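# Press springy cord onto drawn board line with steel blocks

## Task

Shape the elastic cord so it follows the line marked on the board, and pin it in place with the steel blocks so that the whole cord, end to end, touches the line and lies flat on the board.

## Robot and tools

ROBOT. Two arms, left_arm and right_arm, each with a two-pad parallel gripper. Scene frame: origin at table-top height, midway between the nominal bases; +x points out over the table, +z up, and left_arm sits on the +y side (image left/right does not follow these names). Calibrated bases: left_arm at (-0.002, +0.444, +0.049) m, right_arm at (+0.011, -0.309, +0.049) m, both nearly unrotated. Reported hand poses, velocities and targets are in each arm's own base frame. Fixed cameras and the table use the scene frame. Motion offsets are along the current Hand target's own axes. On a gripper, fingers point along its +z and close along its x. end_effector_position is the midpoint between the pads; fingertips reach 17.5 mm past it. A camera block juts about 10 cm toward the gripper's -y and turns with it. Printed positions can be off by a few cm, more at long reach.

ROW FORMAT. A row always has 18 numbers in [-1, 1], even if only one arm moves. First 9 are left_arm: dx, dy, dz, rx, ry, rz, gripper position, force_limit, speed. The next 9 are the same for right_arm. dx..rz are an offset, not a pose: 1.0 = 0.6 m of travel or 180 degrees, and rx, ry, rz form a single rotation vector. All six zero means go to (or stay at) the current Hand target. Gripper position: +1 = open to 50 mm, about -0.65 = pads meet, -1 = close until something blocks. force_limit: -1 about 20 N per pad, 0 about 102 N, +1 about 185 N (real grip up to ~15 N more). speed: -1 = 20 mm/s, 0 = 85, +1 = 150. Both start at +1. Gripper numbers are absolute commands: to leave a gripper unchanged, resend its last three numbers (0 is a real command). New force_limit or speed only apply once a different position (change of at least 0.01) is sent. To grip more gently, open first, then close again.

execute_actions(actions, cameras). actions is a list of actions; each action is a list of up to 15 rows, one row per 1/30 s step; if fewer rows are given, the final row is held until the 15 steps end. Every row in an action is measured from the Hand target at the start of that action, so sending the same offset in a later action moves the arm further. cameras: list of names, ["all"], or []. If left out, an empty actions list shows all cameras and otherwise none. An empty actions list is the way to get a fresh look and the state.

move(target, speed, blend, blocking, cameras). target is one 18-number row, or a list of up to 15 rows. All rows are offsets from the same starting Hand targets, not chained from one row to the next. Straight-line path per arm, no obstacle avoidance, 10 s cap overall. speed in m/s, 0.002 to 1 (default 0.25); rotation limited to twice that in rad/s. Give one number or one per target. blend in metres rounds corners of a list (0 = stop at each). blocking=false returns after about 0.5 s while motion continues. The result adds a "move:" line: done, off_target, moving, held or fault, plus limits=paced (pose clipped) or limits=held (steps withheld). done means at rest within 3 mm and 2 degrees; neither done nor off_target says anything about contact.

wait(seconds 0 to 10) lets time pass with commands held. stop() brakes a running move; fingers keep moving. zoom_image(camera, region [x0, y0, x1, y1] in pixels, at most 504 by 504) enlarges part of the latest image from cam_high, cam_low, cam_board, cam_left_wrist or cam_right_wrist (all 896x504). finished_scene(scene = current scene number) ends the attempt irreversibly. The cord must stay on the line without the robot holding anything.

RESULTS. Each arm lists end_effector_position (m) and end_effector_quat_wxyz in its base frame. Hand target is the last commanded pose after clipping; the next offsets start from it. The gripper can settle short of it; any next command, even all zeros, asks for it again. Flange force gives the outside force in gripper axes (noisy; includes held weight), with extra lines for earlier actions. Joint velocities may read "within noise". object_status: 0 moving, 1 blocked while opening, 2 blocked while closing (a grip), 3 reached the command or pads met (usually nothing held). Opening in mm is about (250 - position_measured) x 0.202. Tool commands shows current gripper commands.

LIMITS AND CARE. Each step, the commanded pose is clipped to within 70 mm and 16 degrees of the measured one. Joint limits in rad: waist ±3.491, shoulder ±3.140, elbow -1.187 to 4.328, forearm roll ±3.316, wrist pitch ±3.140, wrist roll ±3.927. The arms are stiff. Aiming even slightly beyond a firm surface, or moving fast into it, can trip a fault. Net force of 150 N, or joint torque of 147 N m (waist, shoulder, elbow) or 36.8 N m (wrist joints), stops that arm for 10 s, and it yields to the contact. If a grip pins the arm after this, release first. To end a push, command the target back past the gripper. Overheating (MOTOR HOT, then OVER-TEMPERATURE FAULT) brakes an arm for 30 to 60 s or more. Avoid holding loads or reaching far for long. A clearance check withholds commands that bring the arms too close, but not finger motions. Arm-to-arm contact or gripping the other arm's fingers can fail the task. Do not drop blocks, release moving parts, slam into the board or table, or let anything leave the table. Loose items may occasionally get nudged. Smooth, low-effort motion is preferred.

Each tool is called after "Emit:" by a JSON object that holds its "api" and its "payload".

## Session

Emit:
{"api": "execute_actions", "payload": {"actions": []}}

Scene clock: 0.00 s.
left_arm: end_effector_position=(+0.4010, +0.2182, +0.1635) position_measured=3 object_status=3 end_effector_quat_wxyz=(+0.630, -0.288, -0.689, -0.214) | right_arm: end_effector_position=(+0.3878, +0.3520, +0.3327) position_measured=3 object_status=3 end_effector_quat_wxyz=(-0.028, +0.483, +0.863, -0.144)
Joint positions: left_arm=[0.111 0.771 0.356 -1.1 -2.17 0.54] | right_arm=[0.969 0.448 0.643 -0.033 -2.058 -0.43]
Joint velocities: within noise
Flange force (N): no reading
Hand target: left_arm +0.4010, +0.2182, +0.1635; +0.630, -0.288, -0.689, -0.214 | right_arm +0.3878, +0.3520, +0.3327; -0.028, +0.483, +0.863, -0.144
Tool commands: left_gripper/position=+1.0 left_gripper/force_limit=+1.0 left_gripper/speed=+1.0 right_gripper/position=+1.0 right_gripper/force_limit=+1.0 right_gripper/speed=+1.0

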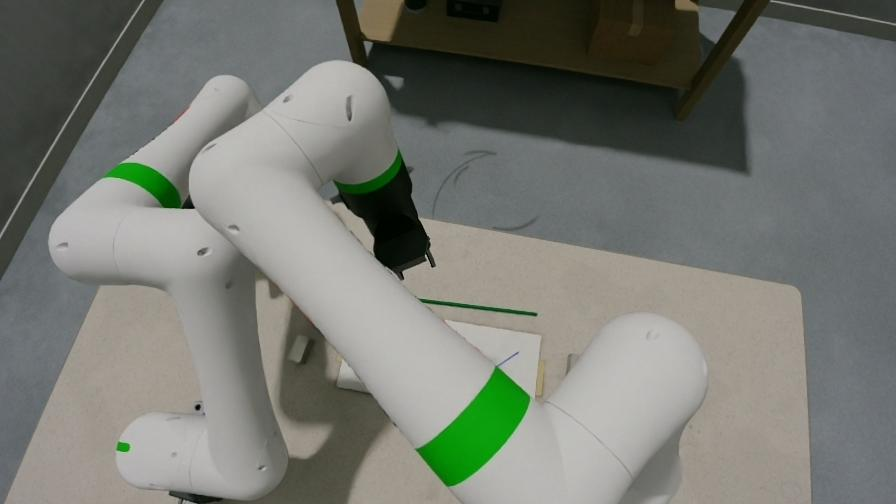

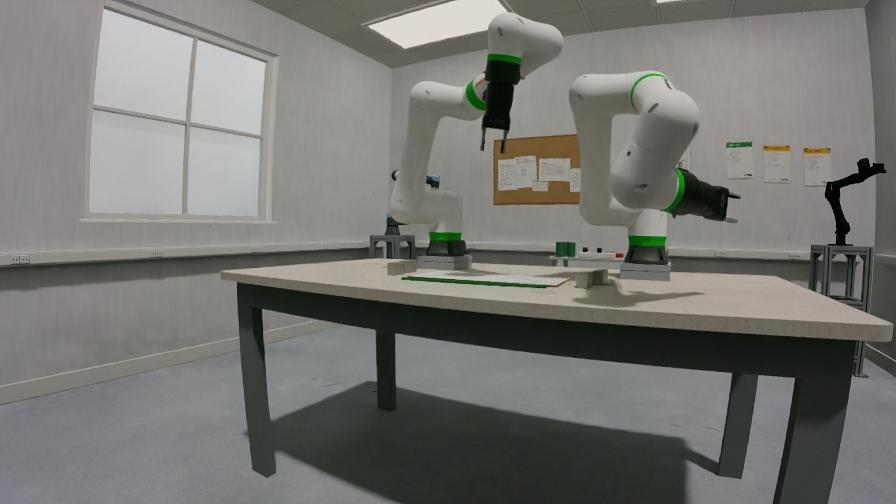

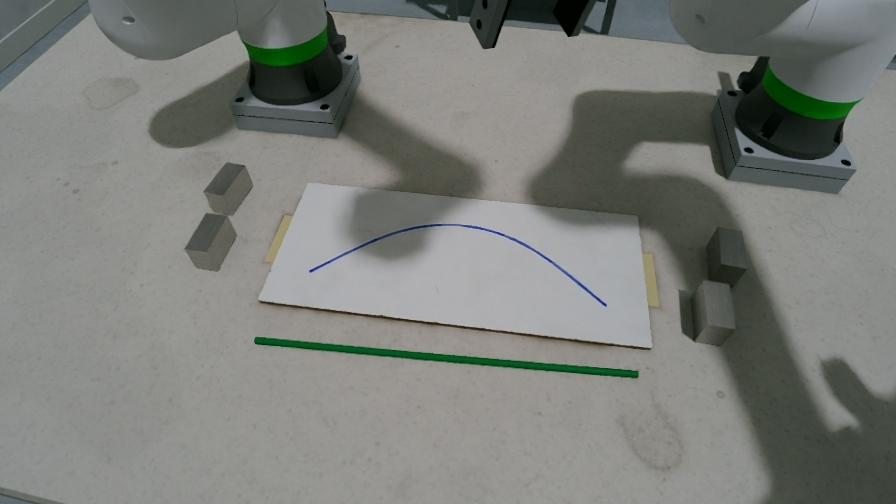

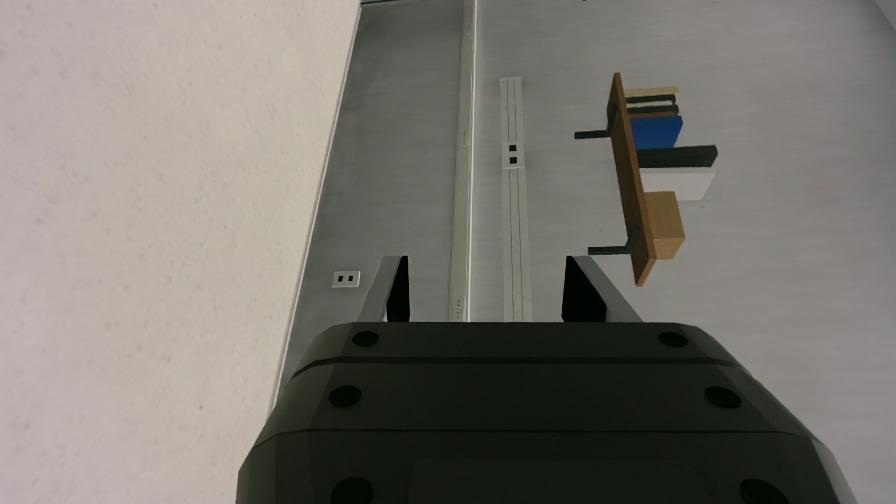

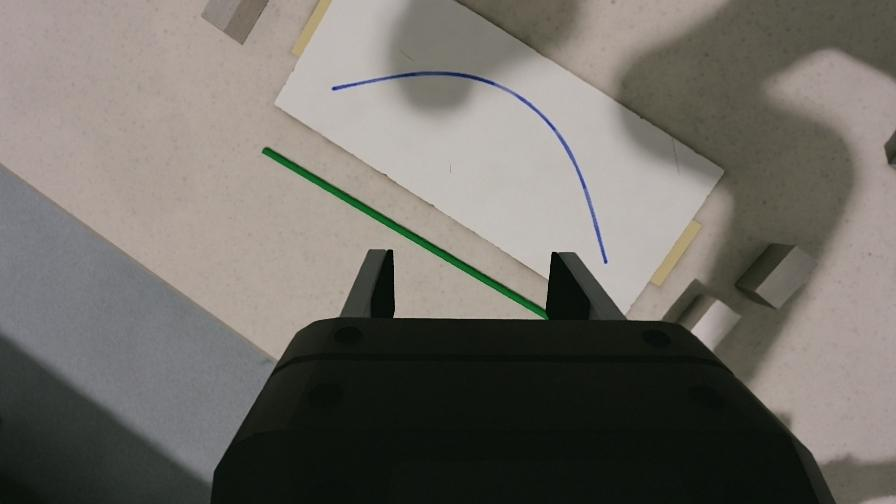

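Emit:
{"api": "zoom_image", "payload": {"camera": "cam_board", "region": [640, 200, 780, 380]}}

Emit:
{"api": "zoom_image", "payload": {"camera": "cam_board", "region": [170, 140, 330, 360]}}

Emit:
{"api": "zoom_image", "payload": {"camera": "cam_board", "region": [280, 170, 660, 390]}}

Scaled by 2.800 from the camera's 896x504 image, which has a finer 1280x720 frame.

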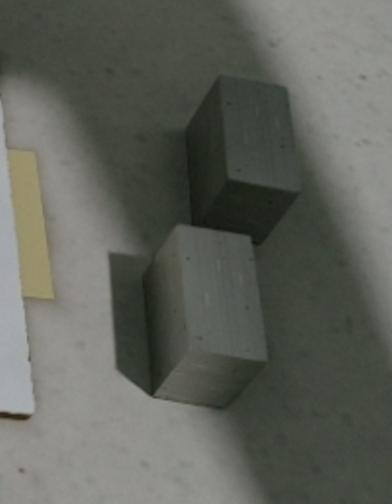

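Scaled by 2.291 from the camera's 896x504 image, which has a finer 1280x720 frame.

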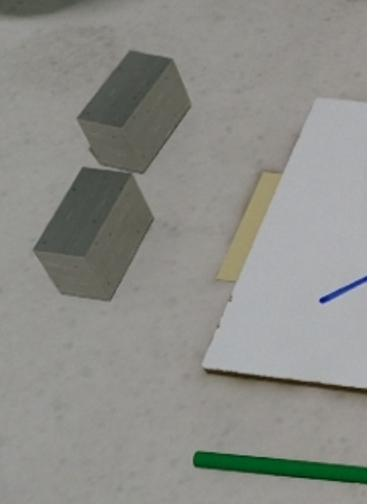

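Scaled by 1.326 from the camera's 896x504 image, which has a finer 1280x720 frame.

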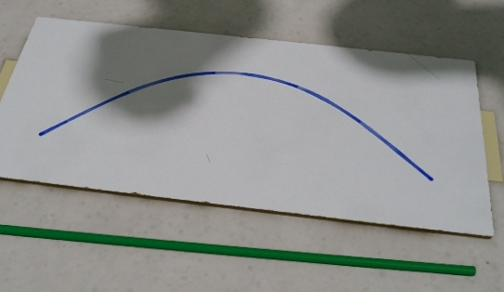

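Emit:
{"api": "move", "payload": {"target": [0.0228,-0.525,-0.311,-0.2094,-0.4246,0.2018,1,-0.7,1,-0.417,-0.314,0.4433,-0.0787,0.053,0.174,1,-0.7,1], "speed": 0.35, "cameras": ["cam_board","cam_left_wrist","cam_right_wrist","cam_high"]}}

Scene clock: 98.10 s.
left_arm: end_effector_position=(+0.3295, -0.1368, +0.2196) position_measured=3 object_status=3 end_effector_quat_wxyz=(+0.000, +0.707, +0.707, +0.001) | right_arm: end_effector_position=(+0.3155, -0.0101, +0.1524) position_measured=3 object_status=3 end_effector_quat_wxyz=(+0.000, +0.707, +0.707, +0.000)
Joint positions: left_arm=[-0.021 -0.235 -0.35 -0.001 -1.454 0.021] | right_arm=[0.392 -0.32 -0.572 -0.001 -1.318 -0.392]
Flange force (N): left_arm=[2.0 1.5 0.2] | right_arm=[0.0 1.8 -3.1]
Hand target: left_arm +0.3294, -0.1368, +0.2196; +0.000, +0.707, +0.707, +0.001 | right_arm +0.3155, -0.0101, +0.1524; +0.000, +0.707, +0.707, +0.000
Off the commanded pose: left_arm 0.000 m, 0 deg | right_arm 0.000 m, 0 deg.
move: done
camera_calibration:
cam_left_wrist: T_world_to_cam=[[-0.00134187, 0.999999, 0.0010633, 0.14715], [0.939089, 0.000894706, 0.343672, -0.371172], [0.343671, 0.0014597, -0.939089, 0.224226], [0, 0, 0, 1]] pos_world=[0.271701, -0.147145, 0.337974]
cam_right_wrist: T_world_to_cam=[[-0.0184163, 0.999764, 0.0114867, 0.0225286], [0.931013, 0.012959, 0.364756, -0.339125], [0.364522, 0.0174117, -0.931032, 0.157505], [0, 0, 0, 1]] pos_world=[0.258731, -0.020871, 0.270081]
Images, in order (width x height): cam_high 896x504, cam_board 896x504, cam_left_wrist 896x504, cam_right_wrist 896x504.

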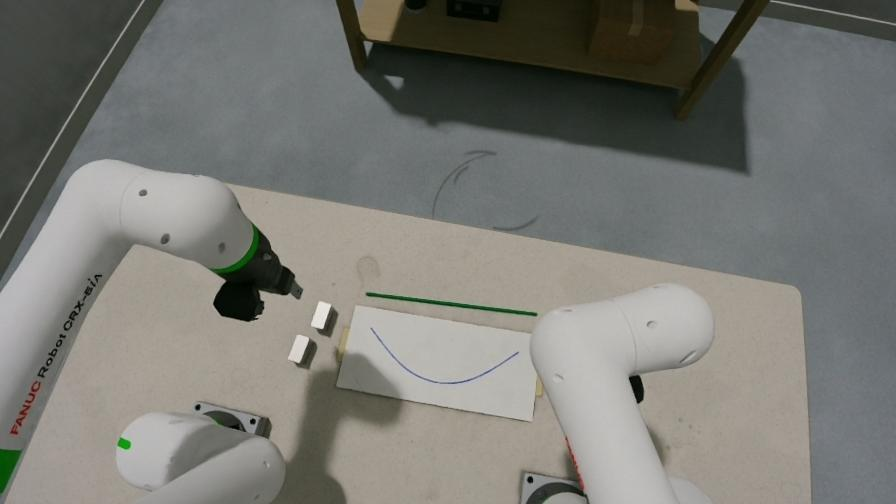

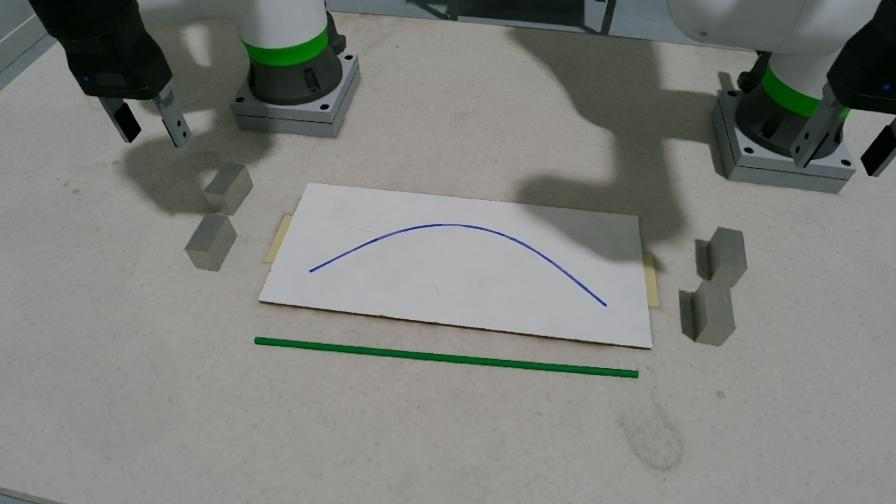

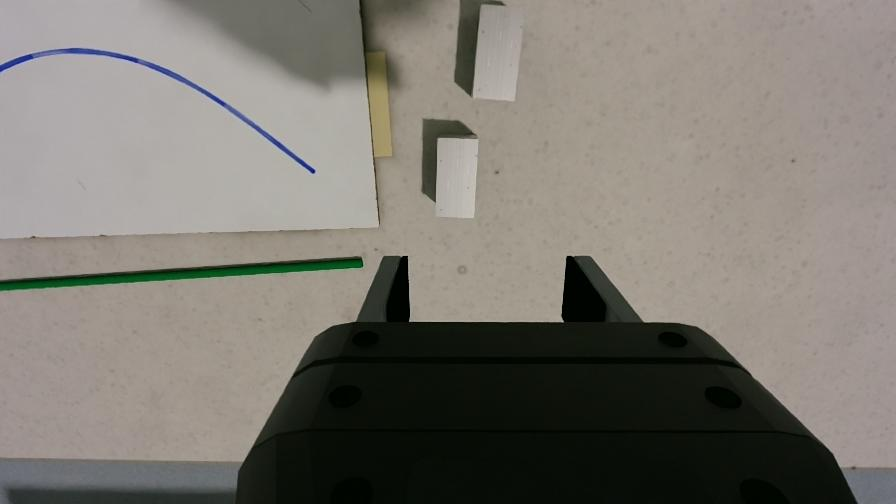

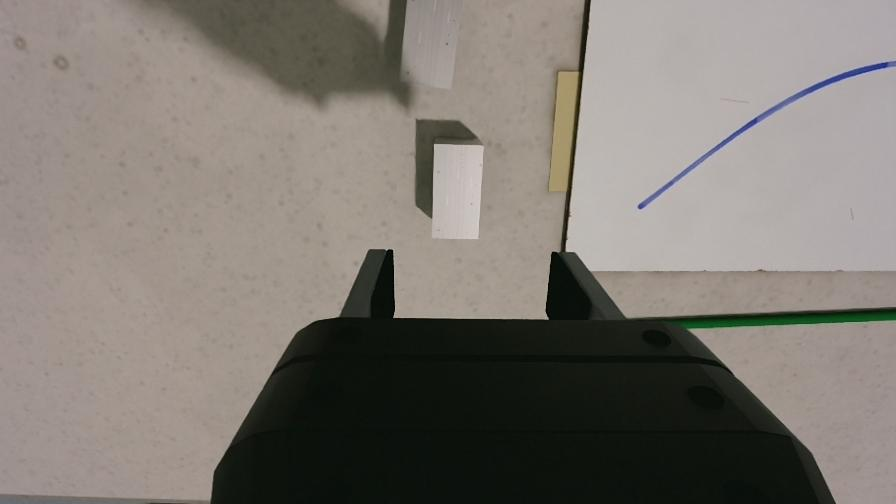

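Emit:
{"api": "move", "payload": {"target": [-0.5037,0.1843,0.2327,0,0,0.476,1,-0.7,0,-0.002,0.0175,0.1707,0,0,0,1,-0.7,0], "speed": 0.35, "cameras": ["cam_board","cam_left_wrist","cam_right_wrist"]}}

Scene clock: 129.20 s.
left_arm: end_effector_position=(+0.4401, -0.4389, +0.0799) position_measured=3 object_status=3 end_effector_quat_wxyz=(+0.000, +0.999, +0.037, +0.001) | right_arm: end_effector_position=(+0.3260, -0.0112, +0.0500) position_measured=3 object_status=3 end_effector_quat_wxyz=(+0.000, +0.707, +0.707, +0.000)
Joint positions: left_arm=[-0.574 0.519 0.172 -0.002 -1.223 -0.921] | right_arm=[0.375 -0.165 -0.715 -0.001 -1.02 -0.375]
Flange force (N): left_arm=[2.5 0.5 -0.3] | right_arm=[0.5 2.0 -2.4]
Hand target: left_arm +0.4401, -0.4389, +0.0799; +0.000, +0.999, +0.037, +0.001 | right_arm +0.3260, -0.0112, +0.0500; +0.000, +0.707, +0.707, +0.000
Off the commanded pose: left_arm 0.000 m, 0 deg | right_arm 0.000 m, 0 deg.
move: done
camera_calibration:
cam_left_wrist: T_world_to_cam=[[0.997058, 0.0766216, 0.00190821, -0.395231], [0.0713605, -0.937106, 0.341672, -0.456418], [0.0279676, -0.340531, -0.939817, 0.0444418], [0, 0, 0, 1]] pos_world=[0.425396, -0.382295, 0.198467]
cam_right_wrist: T_world_to_cam=[[-0.0182859, 0.999767, 0.0114289, 0.0249748], [0.931015, 0.0128587, 0.364754, -0.311631], [0.364522, 0.0173104, -0.931034, 0.0583203], [0, 0, 0, 1]] pos_world=[0.26933, -0.0219714, 0.167681]
Images, in order (width x height): cam_board 896x504, cam_left_wrist 896x504, cam_right_wrist 896x504.

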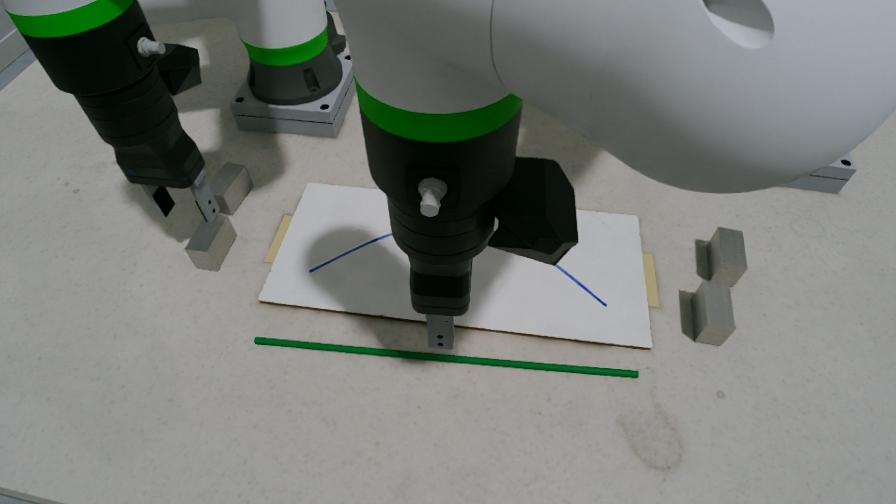

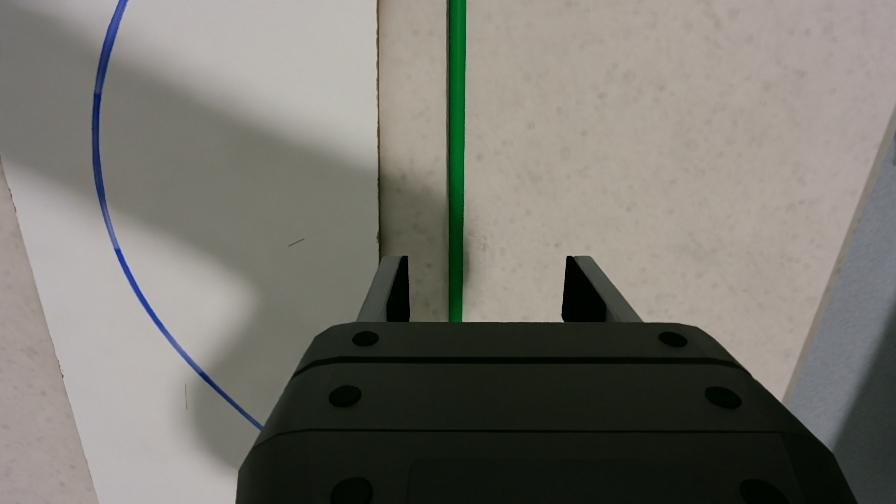

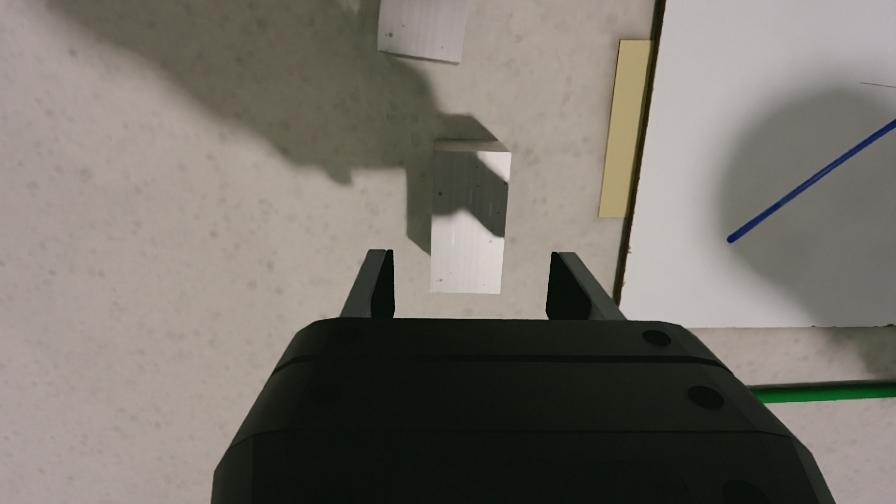

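Emit:
{"api": "move", "payload": {"target": [[-0.0075,0,0.18,0,0,0,1,-0.9,-0.5,0,0,0.1058,0,0,0,1,-0.9,-0.5],[-0.0075,0,0.18,0,0,0,-1,-0.9,-0.5,0,0,0.1058,0,0,0,-1,-0.8,-0.5]], "speed": 0.12, "cameras": ["cam_board"]}}

Scene clock: 140.57 s.
left_arm: end_effector_position=(+0.4358, -0.4392, -0.0281) position_measured=214 object_status=2 end_effector_quat_wxyz=(+0.000, +0.999, +0.037, +0.001) | right_arm: end_effector_position=(+0.3261, -0.0112, -0.0135) position_measured=103 object_status=2 end_effector_quat_wxyz=(+0.000, +0.707, +0.707, +0.000)
Joint positions: left_arm=[-0.578 0.63 0.066 -0.002 -1.006 -0.917] | right_arm=[0.375 -0.036 -0.788 -0.001 -0.818 -0.375]
Flange force (N): left_arm=[4.7 -1.7 -18.6] | right_arm=[1.2 2.0 -0.8]
Hand target: left_arm +0.4358, -0.4392, -0.0281; +0.000, +0.999, +0.037, +0.001 | right_arm +0.3261, -0.0112, -0.0135; +0.000, +0.707, +0.707, +0.000
Off the commanded pose: left_arm 0.000 m, 0 deg | right_arm 0.000 m, 0 deg.
move: done
Images, in order (width x height): cam_board 896x504.

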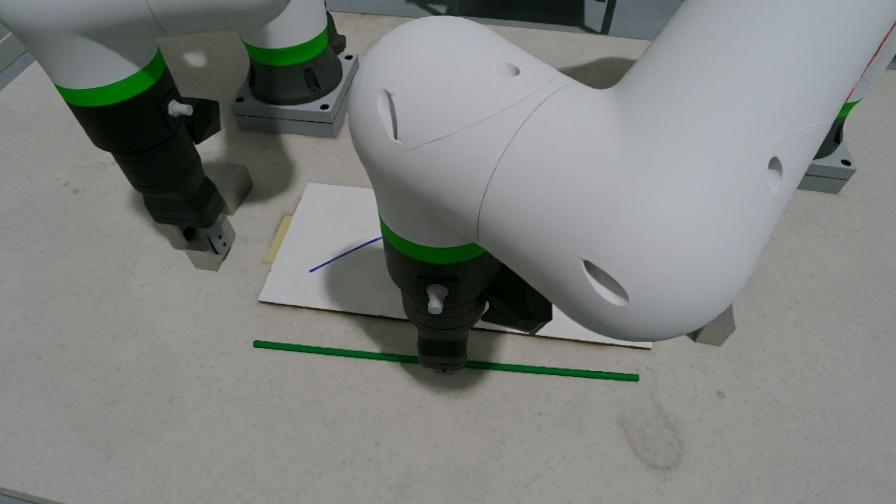

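Emit:
{"api": "move", "payload": {"target": [[0,0,-0.0833,0,0,0,-1,-0.9,-0.5,0,0,-0.08,0,0,0,-1,-0.8,-0.5],[-0.313,-0.0175,-0.0833,0,0,0.0133,-1,-0.9,-0.5,0,0,-0.12,0,0,0,-1,-0.8,-0.5],[-0.313,-0.0175,-0.0125,0,0,0.0133,-1,-0.9,-0.5,0,0,-0.12,0,0,0,-1,-0.8,-0.5]], "speed": [0.12,0.15,0.08], "cameras": ["cam_board","cam_left_wrist"]}}

Scene clock: 151.47 s.
left_arm: end_effector_position=(+0.2477, -0.4428, -0.0208) position_measured=214 object_status=2 end_effector_quat_wxyz=(+0.000, +1.000, +0.017, +0.001) | right_arm: end_effector_position=(+0.3260, -0.0112, +0.0585) position_measured=103 object_status=2 end_effector_quat_wxyz=(+0.000, +0.707, +0.707, +0.000)
Joint positions: left_arm=[-0.803 0.391 -0.289 -0.002 -0.891 -0.734] | right_arm=[0.375 -0.179 -0.704 -0.001 -1.046 -0.375]
Flange force (N): left_arm=[1.8 -0.3 0.8] | right_arm=[0.4 2.2 2.7]
Hand target: left_arm +0.2477, -0.4428, -0.0209; +0.000, +1.000, +0.017, +0.001 | right_arm +0.3260, -0.0112, +0.0585; +0.000, +0.707, +0.707, +0.000
Off the commanded pose: left_arm 0.000 m, 0 deg | right_arm 0.000 m, 0 deg.
move: done
camera_calibration:
cam_left_wrist: T_world_to_cam=[[0.999391, 0.0348492, 0.00180728, -0.221857], [0.032134, -0.939248, 0.341733, -0.40311], [0.0136066, -0.341466, -0.939795, -0.0430838], [0, 0, 0, 1]] pos_world=[0.235262, -0.385601, 0.097667]
Images, in order (width x height): cam_board 896x504, cam_left_wrist 896x504.

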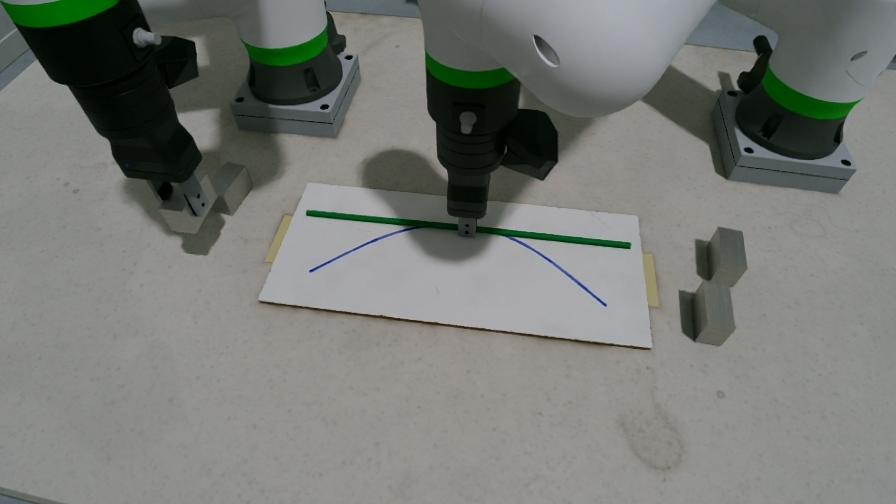

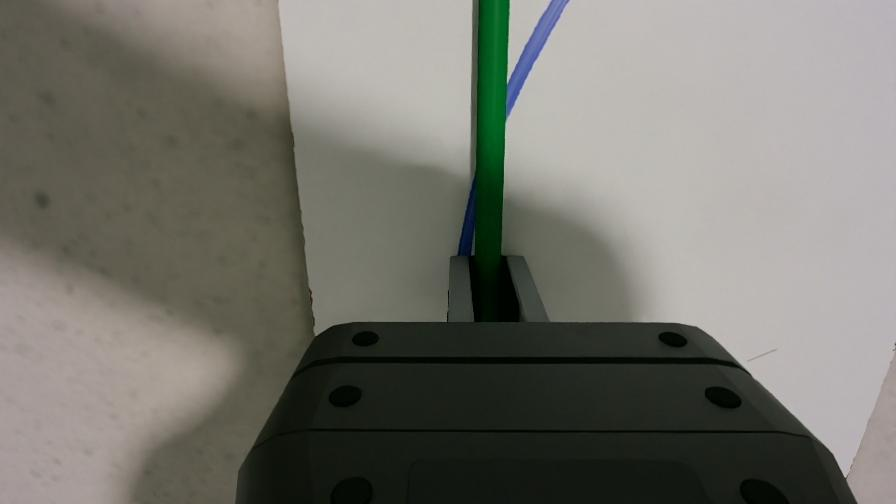

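Emit:
{"api": "move", "payload": {"target": [[-0.0092,0,0.0015,0,0,0,-1,-0.9,-0.5,0,0,0,0,0,0,-1,-0.8,-0.5],[-0.0092,0,0.0015,0,0,0,0.5,-0.9,-0.9,0,0,0,0,0,0,-1,-0.8,-0.5],[-0.0092,0,-0.135,0,0,0,0.5,-0.9,-0.9,0,0,0,0,0,0,-1,-0.8,-0.5],[0.159,-0.5032,-0.135,0,0,-0.489,1,-0.9,0,0,0,0,0,0,0,-1,-0.8,-0.5]], "speed": [0.05,0.1,0.15,0.4], "cameras": ["cam_board","cam_left_wrist","cam_high"]}}

Scene clock: 170.50 s.
left_arm: end_effector_position=(+0.3329, -0.1379, +0.0605) position_measured=3 object_status=3 end_effector_quat_wxyz=(+0.000, +0.708, +0.707, +0.001) | right_arm: end_effector_position=(+0.3260, -0.0112, +0.0585) position_measured=103 object_status=2 end_effector_quat_wxyz=(+0.000, +0.707, +0.707, +0.000)
Joint positions: left_arm=[-0.024 -0.084 -0.617 -0.001 -1.037 0.023] | right_arm=[0.375 -0.179 -0.704 -0.001 -1.046 -0.375]
Flange force (N): left_arm=[1.8 1.2 0.0] | right_arm=[0.5 2.3 2.7]
Hand target: left_arm +0.3329, -0.1379, +0.0605; +0.000, +0.708, +0.707, +0.001 | right_arm +0.3260, -0.0112, +0.0585; +0.000, +0.707, +0.707, +0.000
Off the commanded pose: left_arm 0.000 m, 0 deg | right_arm 0.000 m, 0 deg.
move: done
camera_calibration:
cam_left_wrist: T_world_to_cam=[[-0.000359772, 0.999999, 0.000992082, 0.14817], [0.939085, -0.0000031064, 0.343684, -0.31982], [0.343684, 0.0010553, -0.939085, 0.0735862], [0, 0, 0, 1]] pos_world=[0.275101, -0.148249, 0.178874]
Images, in order (width x height): cam_high 896x504, cam_board 896x504, cam_left_wrist 896x504.

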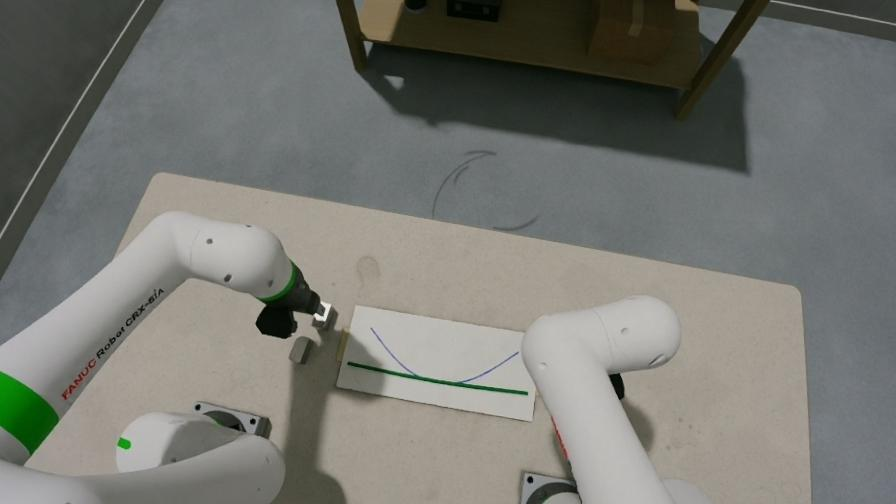

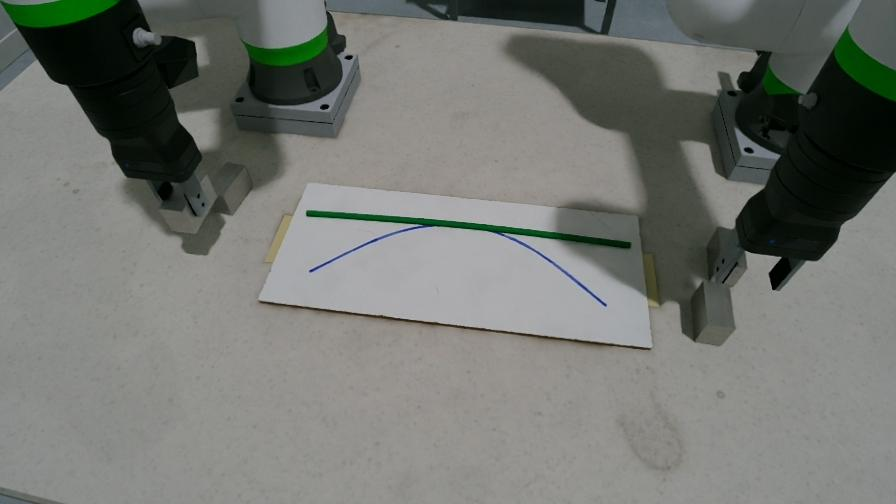

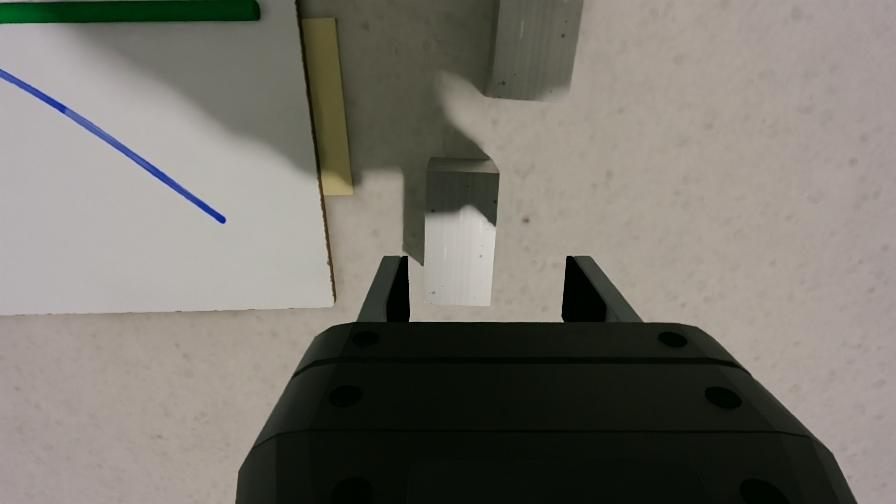

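Emit:
{"api": "move", "payload": {"target": [[-0.0067,0.0042,0.05,0,0,0,1,-0.9,0,0.5277,-0.0692,0,0,0,0,-1,-0.8,-0.5],[-0.0067,0.0042,0.1217,0,0,0,1,-0.9,0,0.5277,-0.0692,0.1067,0,0,0,-1,-0.8,-0.5],[-0.0067,0.0042,0.1217,0,0,0,-1,-0.8,-0.5,0.5277,-0.0692,0.1067,0,0,0,-1,-0.8,-0.5]], "speed": [0.3,0.08,0.1], "cameras": ["cam_board","cam_right_wrist"]}}

Emit:
{"api": "zoom_image", "payload": {"camera": "cam_board", "region": [380, 180, 540, 280]}}

Scene clock: 187.97 s.
left_arm: end_effector_position=(+0.3355, -0.1419, -0.0125) position_measured=103 object_status=2 end_effector_quat_wxyz=(+0.000, +0.708, +0.707, +0.001) | right_arm: end_effector_position=(+0.2846, +0.3054, -0.0053) position_measured=103 object_status=2 end_effector_quat_wxyz=(+0.000, +0.707, +0.707, +0.000)
Joint positions: left_arm=[-0.036 0.06 -0.687 -0.001 -0.822 0.035] | right_arm=[1.137 0.171 -0.537 0 -0.861 -1.138]
Flange force (N): left_arm=[0.6 1.3 -0.2] | right_arm=[1.8 1.0 3.3]
Hand target: left_arm +0.3355, -0.1419, -0.0125; +0.000, +0.708, +0.707, +0.001 | right_arm +0.2846, +0.3054, -0.0053; +0.000, +0.707, +0.707, +0.000
Off the commanded pose: left_arm 0.000 m, 0 deg | right_arm 0.000 m, 0 deg.
move: done
camera_calibration:
cam_right_wrist: T_world_to_cam=[[-0.0183801, 0.999766, 0.0113955, -0.291653], [0.931047, 0.0129602, 0.364668, -0.256921], [0.364435, 0.0173124, -0.931068, 0.0165041], [0, 0, 0, 1]] pos_world=[0.227831, 0.294629, 0.112381]
Images, in order (width x height): cam_board 896x504, cam_right_wrist 896x504.

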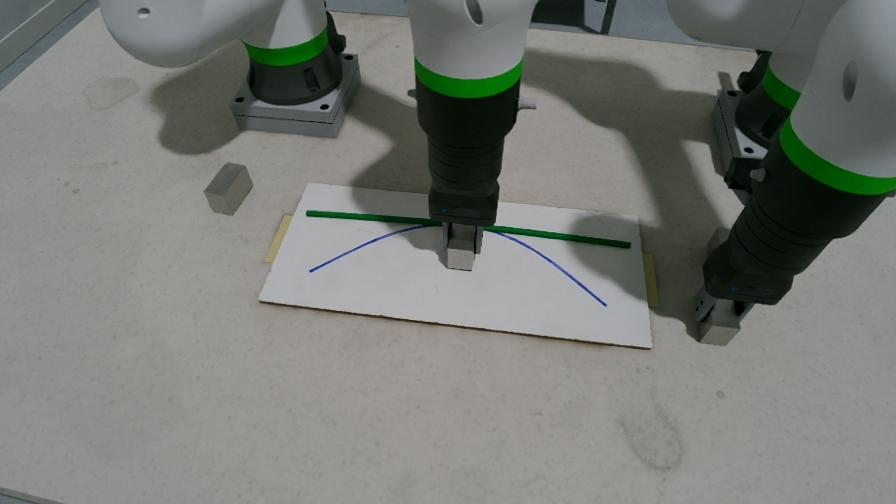

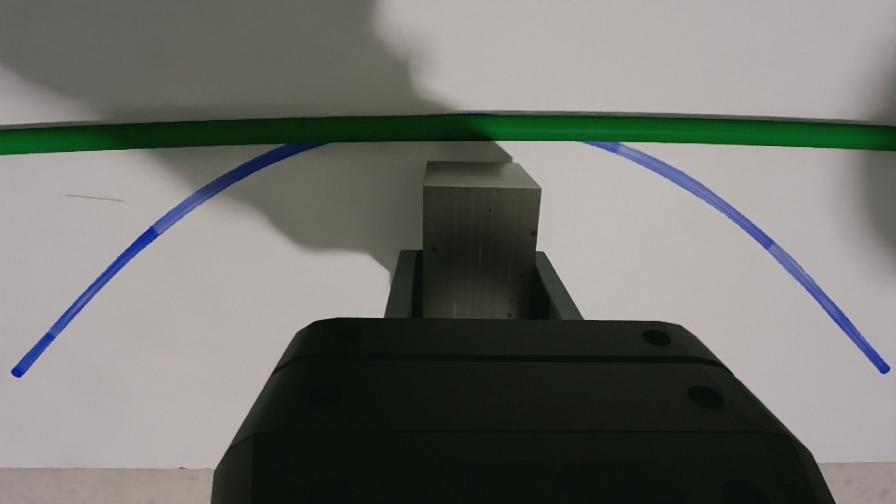

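Scaled by 3.150 from the camera's 896x504 image, which has a finer 1280x720 frame.

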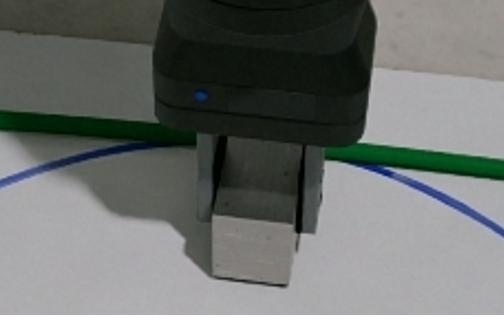

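Emit:
{"api": "move", "payload": {"target": [[0,0,-0.1,0,0,0,-1,-0.8,-0.5,-0.0033,-0.0158,0.0,0,0,0,-1,-0.8,-0.5],[0,0,-0.1,0,0,0,-1,-0.8,-0.5,-0.0033,-0.0158,0.003,0,0,0,-1,-0.8,-0.5],[0,0,-0.1,0,0,0,-1,-0.8,-0.5,-0.0033,-0.0158,0.003,0,0,0,1,-0.8,-0.5],[0,0,-0.1,0,0,0,-1,-0.8,-0.5,-0.0033,-0.0158,-0.1067,0,0,0,1,-0.8,-0.5],[0,0,-0.1,0,0,0,-1,-0.8,-0.5,-0.5467,-0.0875,-0.1067,0,0,0,1,-0.8,-0.5]], "speed": [0.08,0.05,0.1,0.15,0.35], "cameras": ["cam_board","cam_right_wrist"]}}

Emit:
{"api": "zoom_image", "payload": {"camera": "cam_board", "region": [280, 170, 660, 390]}}

Scene clock: 232.77 s.
left_arm: end_effector_position=(+0.3354, -0.1419, +0.0475) position_measured=103 object_status=2 end_effector_quat_wxyz=(+0.000, +0.708, +0.707, +0.001) | right_arm: end_effector_position=(+0.2320, -0.0226, +0.0585) position_measured=3 object_status=3 end_effector_quat_wxyz=(+0.000, +0.707, +0.707, +0.000)
Joint positions: left_arm=[-0.036 -0.053 -0.624 -0.001 -0.999 0.035] | right_arm=[0.494 -0.516 -0.919 0 -1.167 -0.494]
Flange force (N): left_arm=[2.5 1.4 5.4] | right_arm=[-0.7 2.6 -2.5]
Hand target: left_arm +0.3354, -0.1419, +0.0475; +0.000, +0.708, +0.707, +0.001 | right_arm +0.2320, -0.0226, +0.0585; +0.000, +0.707, +0.707, +0.000
Off the commanded pose: left_arm 0.000 m, 0 deg | right_arm 0.000 m, 0 deg.
move: done
camera_calibration:
cam_right_wrist: T_world_to_cam=[[-0.0183801, 0.999766, 0.0113955, 0.0345781], [0.931047, 0.0129602, 0.364668, -0.227056], [0.364435, 0.0173124, -0.931068, 0.100718], [0, 0, 0, 1]] pos_world=[0.175331, -0.033371, 0.176181]
Images, in order (width x height): cam_board 896x504, cam_right_wrist 896x504.

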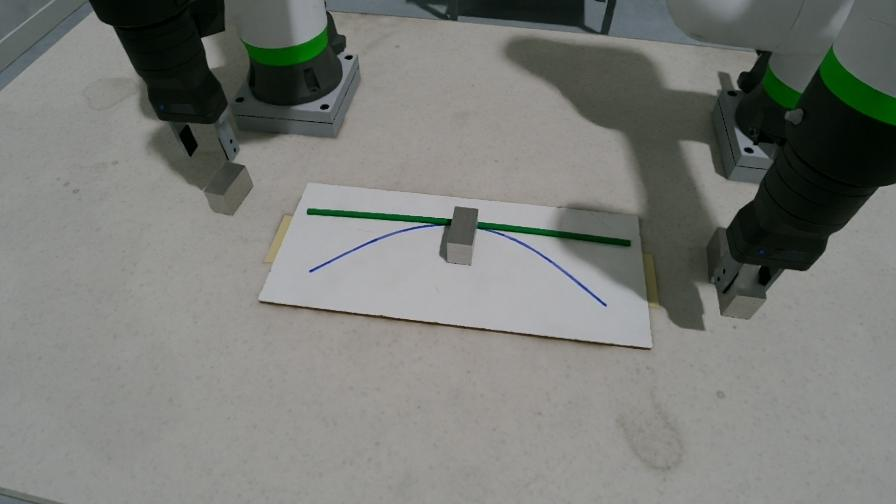

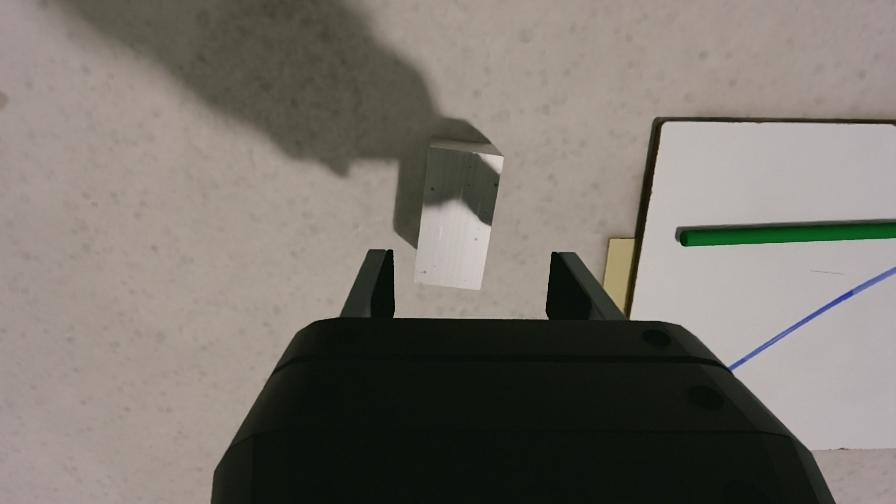

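Scaled by 1.326 from the camera's 896x504 image, which has a finer 1280x720 frame.

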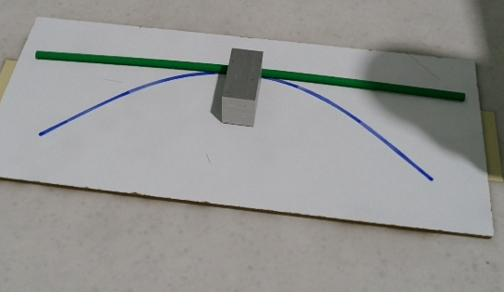

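Emit:
{"api": "move", "payload": {"target": [[-0.5035,0.0075,0,0,0,0,-1,-0.8,-0.5,-0.0057,0,0.05,0,0,0.033,1,-0.8,-0.5],[-0.5035,0.0075,0.0883,0,0,0,-1,-0.8,-0.5,-0.0057,0,0.119,0,0,0.033,1,-0.8,-0.5],[-0.5035,0.0075,0.0883,0,0,0,-1,-0.8,-0.5,-0.0057,0,0.119,0,0,0.033,-1,-0.8,-0.5]], "speed": [0.3,0.08,0.1], "cameras": ["cam_board","cam_left_wrist"]}}

Emit:
{"api": "zoom_image", "payload": {"camera": "cam_board", "region": [400, 180, 540, 300]}}

Scene clock: 248.57 s.
left_arm: end_effector_position=(+0.3396, -0.4440, -0.0057) position_measured=103 object_status=2 end_effector_quat_wxyz=(+0.000, +0.708, +0.707, +0.001) | right_arm: end_effector_position=(+0.2320, -0.0260, -0.0130) position_measured=103 object_status=2 end_effector_quat_wxyz=(+0.000, +0.743, +0.669, +0.000)
Joint positions: left_arm=[-0.684 0.475 -0.119 -0.002 -0.976 0.684] | right_arm=[0.478 -0.355 -1.027 -0.001 -0.898 -0.582]
Flange force (N): left_arm=[20.3 -5.6 -49.4] | right_arm=[0.3 2.1 -3.7]
Hand target: left_arm +0.3396, -0.4440, -0.0057; +0.000, +0.708, +0.707, +0.001 | right_arm +0.2320, -0.0260, -0.0129; +0.000, +0.743, +0.669, +0.000
Off the commanded pose: left_arm 0.000 m, 0 deg | right_arm 0.000 m, 0 deg.
move: done
camera_calibration:
cam_left_wrist: T_world_to_cam=[[-0.000393674, 0.999999, 0.00108615, 0.454237], [0.939085, -0.0000035977, 0.343684, -0.303361], [0.343684, 0.00115528, -0.939085, 0.00948443], [0, 0, 0, 1]] pos_world=[0.281801, -0.454248, 0.112674]
Images, in order (width x height): cam_board 896x504, cam_left_wrist 896x504.

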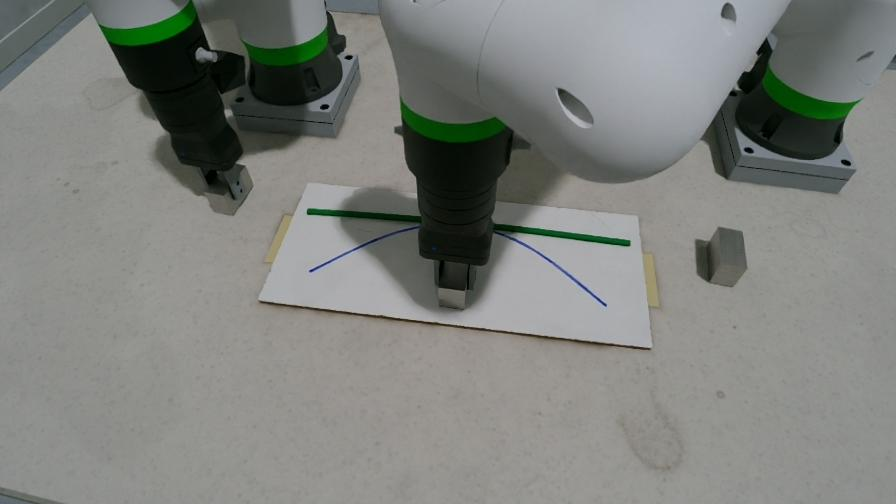

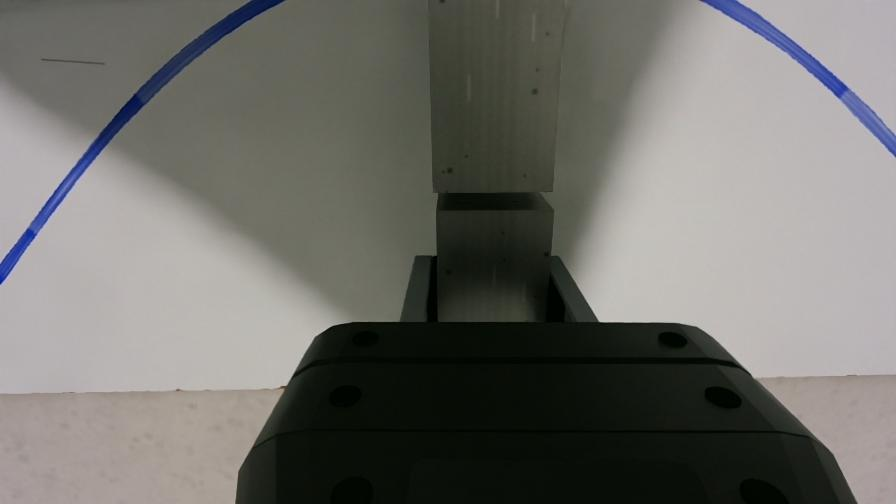

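Scaled by 3.600 from the camera's 896x504 image, which has a finer 1280x720 frame.

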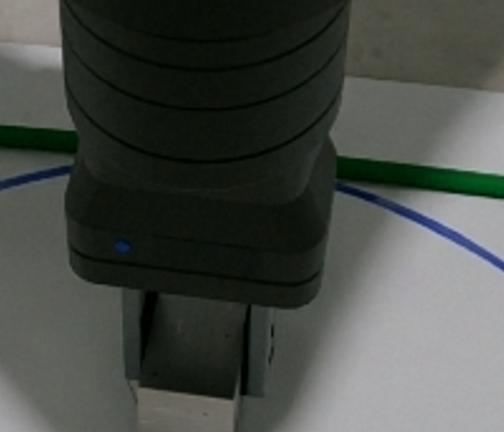

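Emit:
{"api": "move", "payload": {"target": [[0,0,-0.0042,0,0,0,-1,-0.8,-0.5,0,0,0,0,0,0,-1,-0.8,-0.5],[0,-0.0075,-0.0042,0,0,0,-1,-0.8,-0.5,0,0,-0.1,0,0,0,-1,-0.8,-0.5]], "speed": [0.03,0.03], "cameras": ["cam_left_wrist"]}}

Scene clock: 255.03 s.
left_arm: end_effector_position=(+0.3351, -0.4440, -0.0032) position_measured=103 object_status=2 end_effector_quat_wxyz=(+0.000, +0.708, +0.707, +0.001) | right_arm: end_effector_position=(+0.2320, -0.0260, +0.0471) position_measured=103 object_status=2 end_effector_quat_wxyz=(+0.000, +0.743, +0.669, +0.000)
Joint positions: left_arm=[-0.689 0.465 -0.126 -0.002 -0.978 0.689] | right_arm=[0.478 -0.495 -0.938 0 -1.127 -0.582]
Flange force (N): left_arm=[0.4 3.2 6.2] | right_arm=[0.6 1.9 2.7]
Hand target: left_arm +0.3351, -0.4440, -0.0032; +0.000, +0.708, +0.707, +0.001 | right_arm +0.2320, -0.0260, +0.0471; +0.000, +0.743, +0.669, +0.000
Off the commanded pose: left_arm 0.000 m, 0 deg | right_arm 0.000 m, 0 deg.
move: done
camera_calibration:
cam_left_wrist: T_world_to_cam=[[-0.000360701, 0.999999, 0.000992254, 0.454234], [0.939053, -0.0000023921, 0.343772, -0.299995], [0.343772, 0.00105578, -0.939052, 0.0133056], [0, 0, 0, 1]] pos_world=[0.277301, -0.454249, 0.115174]
Images, in order (width x height): cam_left_wrist 896x504.

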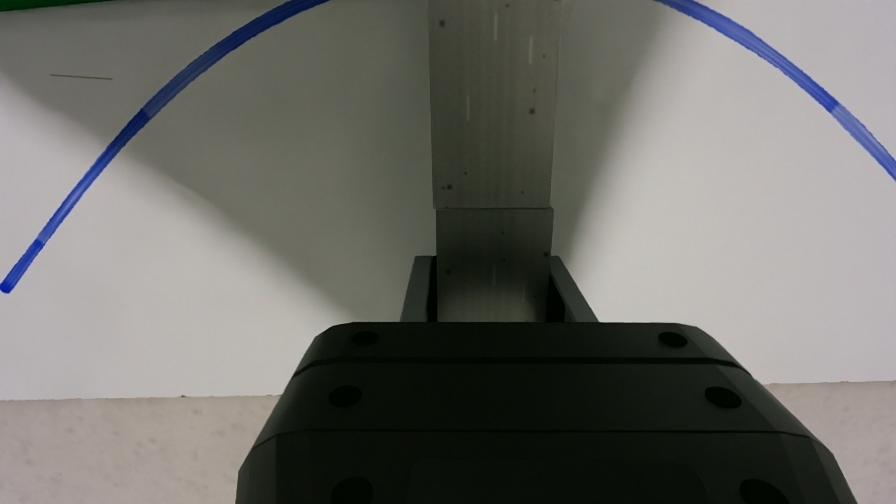

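Emit:
{"api": "move", "payload": {"target": [[0,0,0.0008,0,0,0,1,-0.8,-0.7,0,0,0,0,0,0,-1,-0.8,-0.5],[0,0,-0.105,0,0,0,1,-0.8,-0.7,0,0,0,0,0,0,-1,-0.8,-0.5],[0.5535,-0.1435,-0.105,0,0,0,1,-0.8,-0.7,0,0,0,0,0,0,-1,-0.8,-0.5]], "speed": [0.03,0.15,0.35], "cameras": ["cam_board","cam_left_wrist"]}}

Scene clock: 279.63 s.
left_arm: end_effector_position=(+0.2494, -0.1118, +0.0599) position_measured=3 object_status=3 end_effector_quat_wxyz=(+0.000, +0.708, +0.707, +0.001) | right_arm: end_effector_position=(+0.2320, -0.0260, +0.0471) position_measured=103 object_status=2 end_effector_quat_wxyz=(+0.000, +0.743, +0.669, +0.000)
Joint positions: left_arm=[0.073 -0.357 -0.827 -0.001 -1.1 -0.074] | right_arm=[0.478 -0.495 -0.938 0 -1.127 -0.582]
Flange force (N): left_arm=[4.4 1.7 0.2] | right_arm=[0.8 2.2 2.6]
Hand target: left_arm +0.2494, -0.1118, +0.0599; +0.000, +0.708, +0.707, +0.001 | right_arm +0.2320, -0.0260, +0.0471; +0.000, +0.743, +0.669, +0.000
Off the commanded pose: left_arm 0.000 m, 0 deg | right_arm 0.000 m, 0 deg.
move: done
camera_calibration:
cam_left_wrist: T_world_to_cam=[[-0.000359772, 0.999999, 0.000992082, 0.122041], [0.939085, -0.0000031064, 0.343684, -0.2412], [0.343684, 0.0010553, -0.939085, 0.101693], [0, 0, 0, 1]] pos_world=[0.191601, -0.122149, 0.178274]
Images, in order (width x height): cam_board 896x504, cam_left_wrist 896x504.

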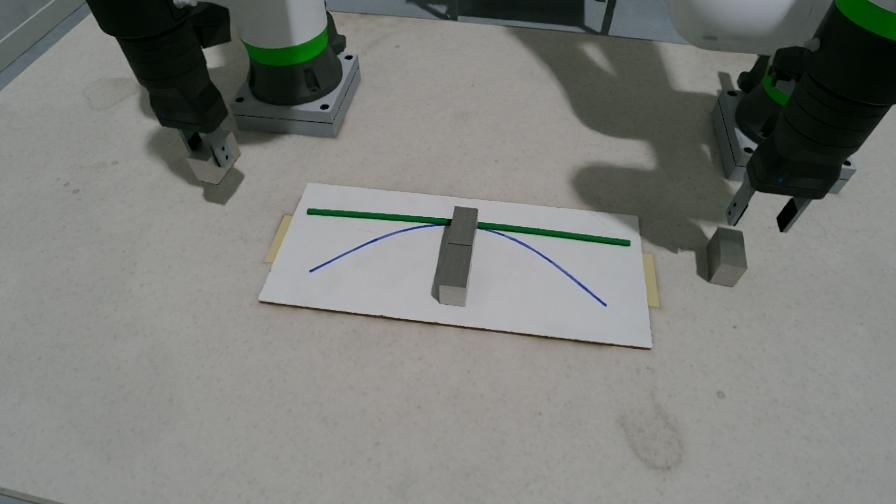

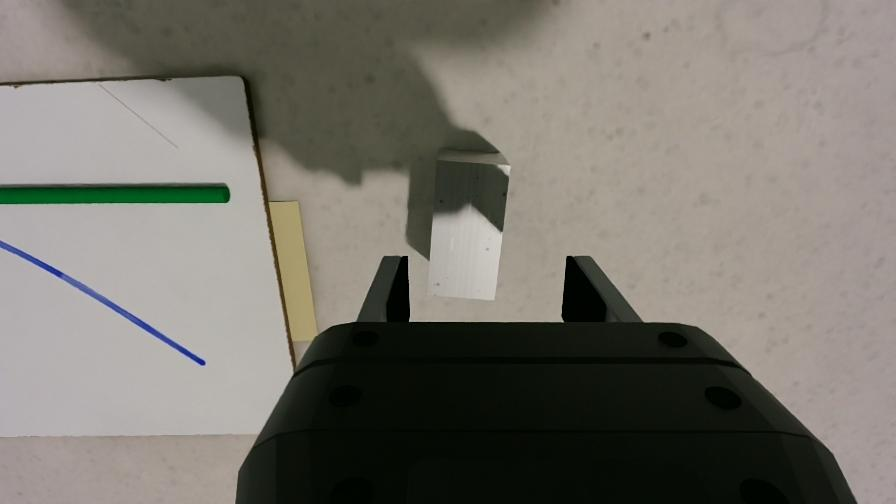

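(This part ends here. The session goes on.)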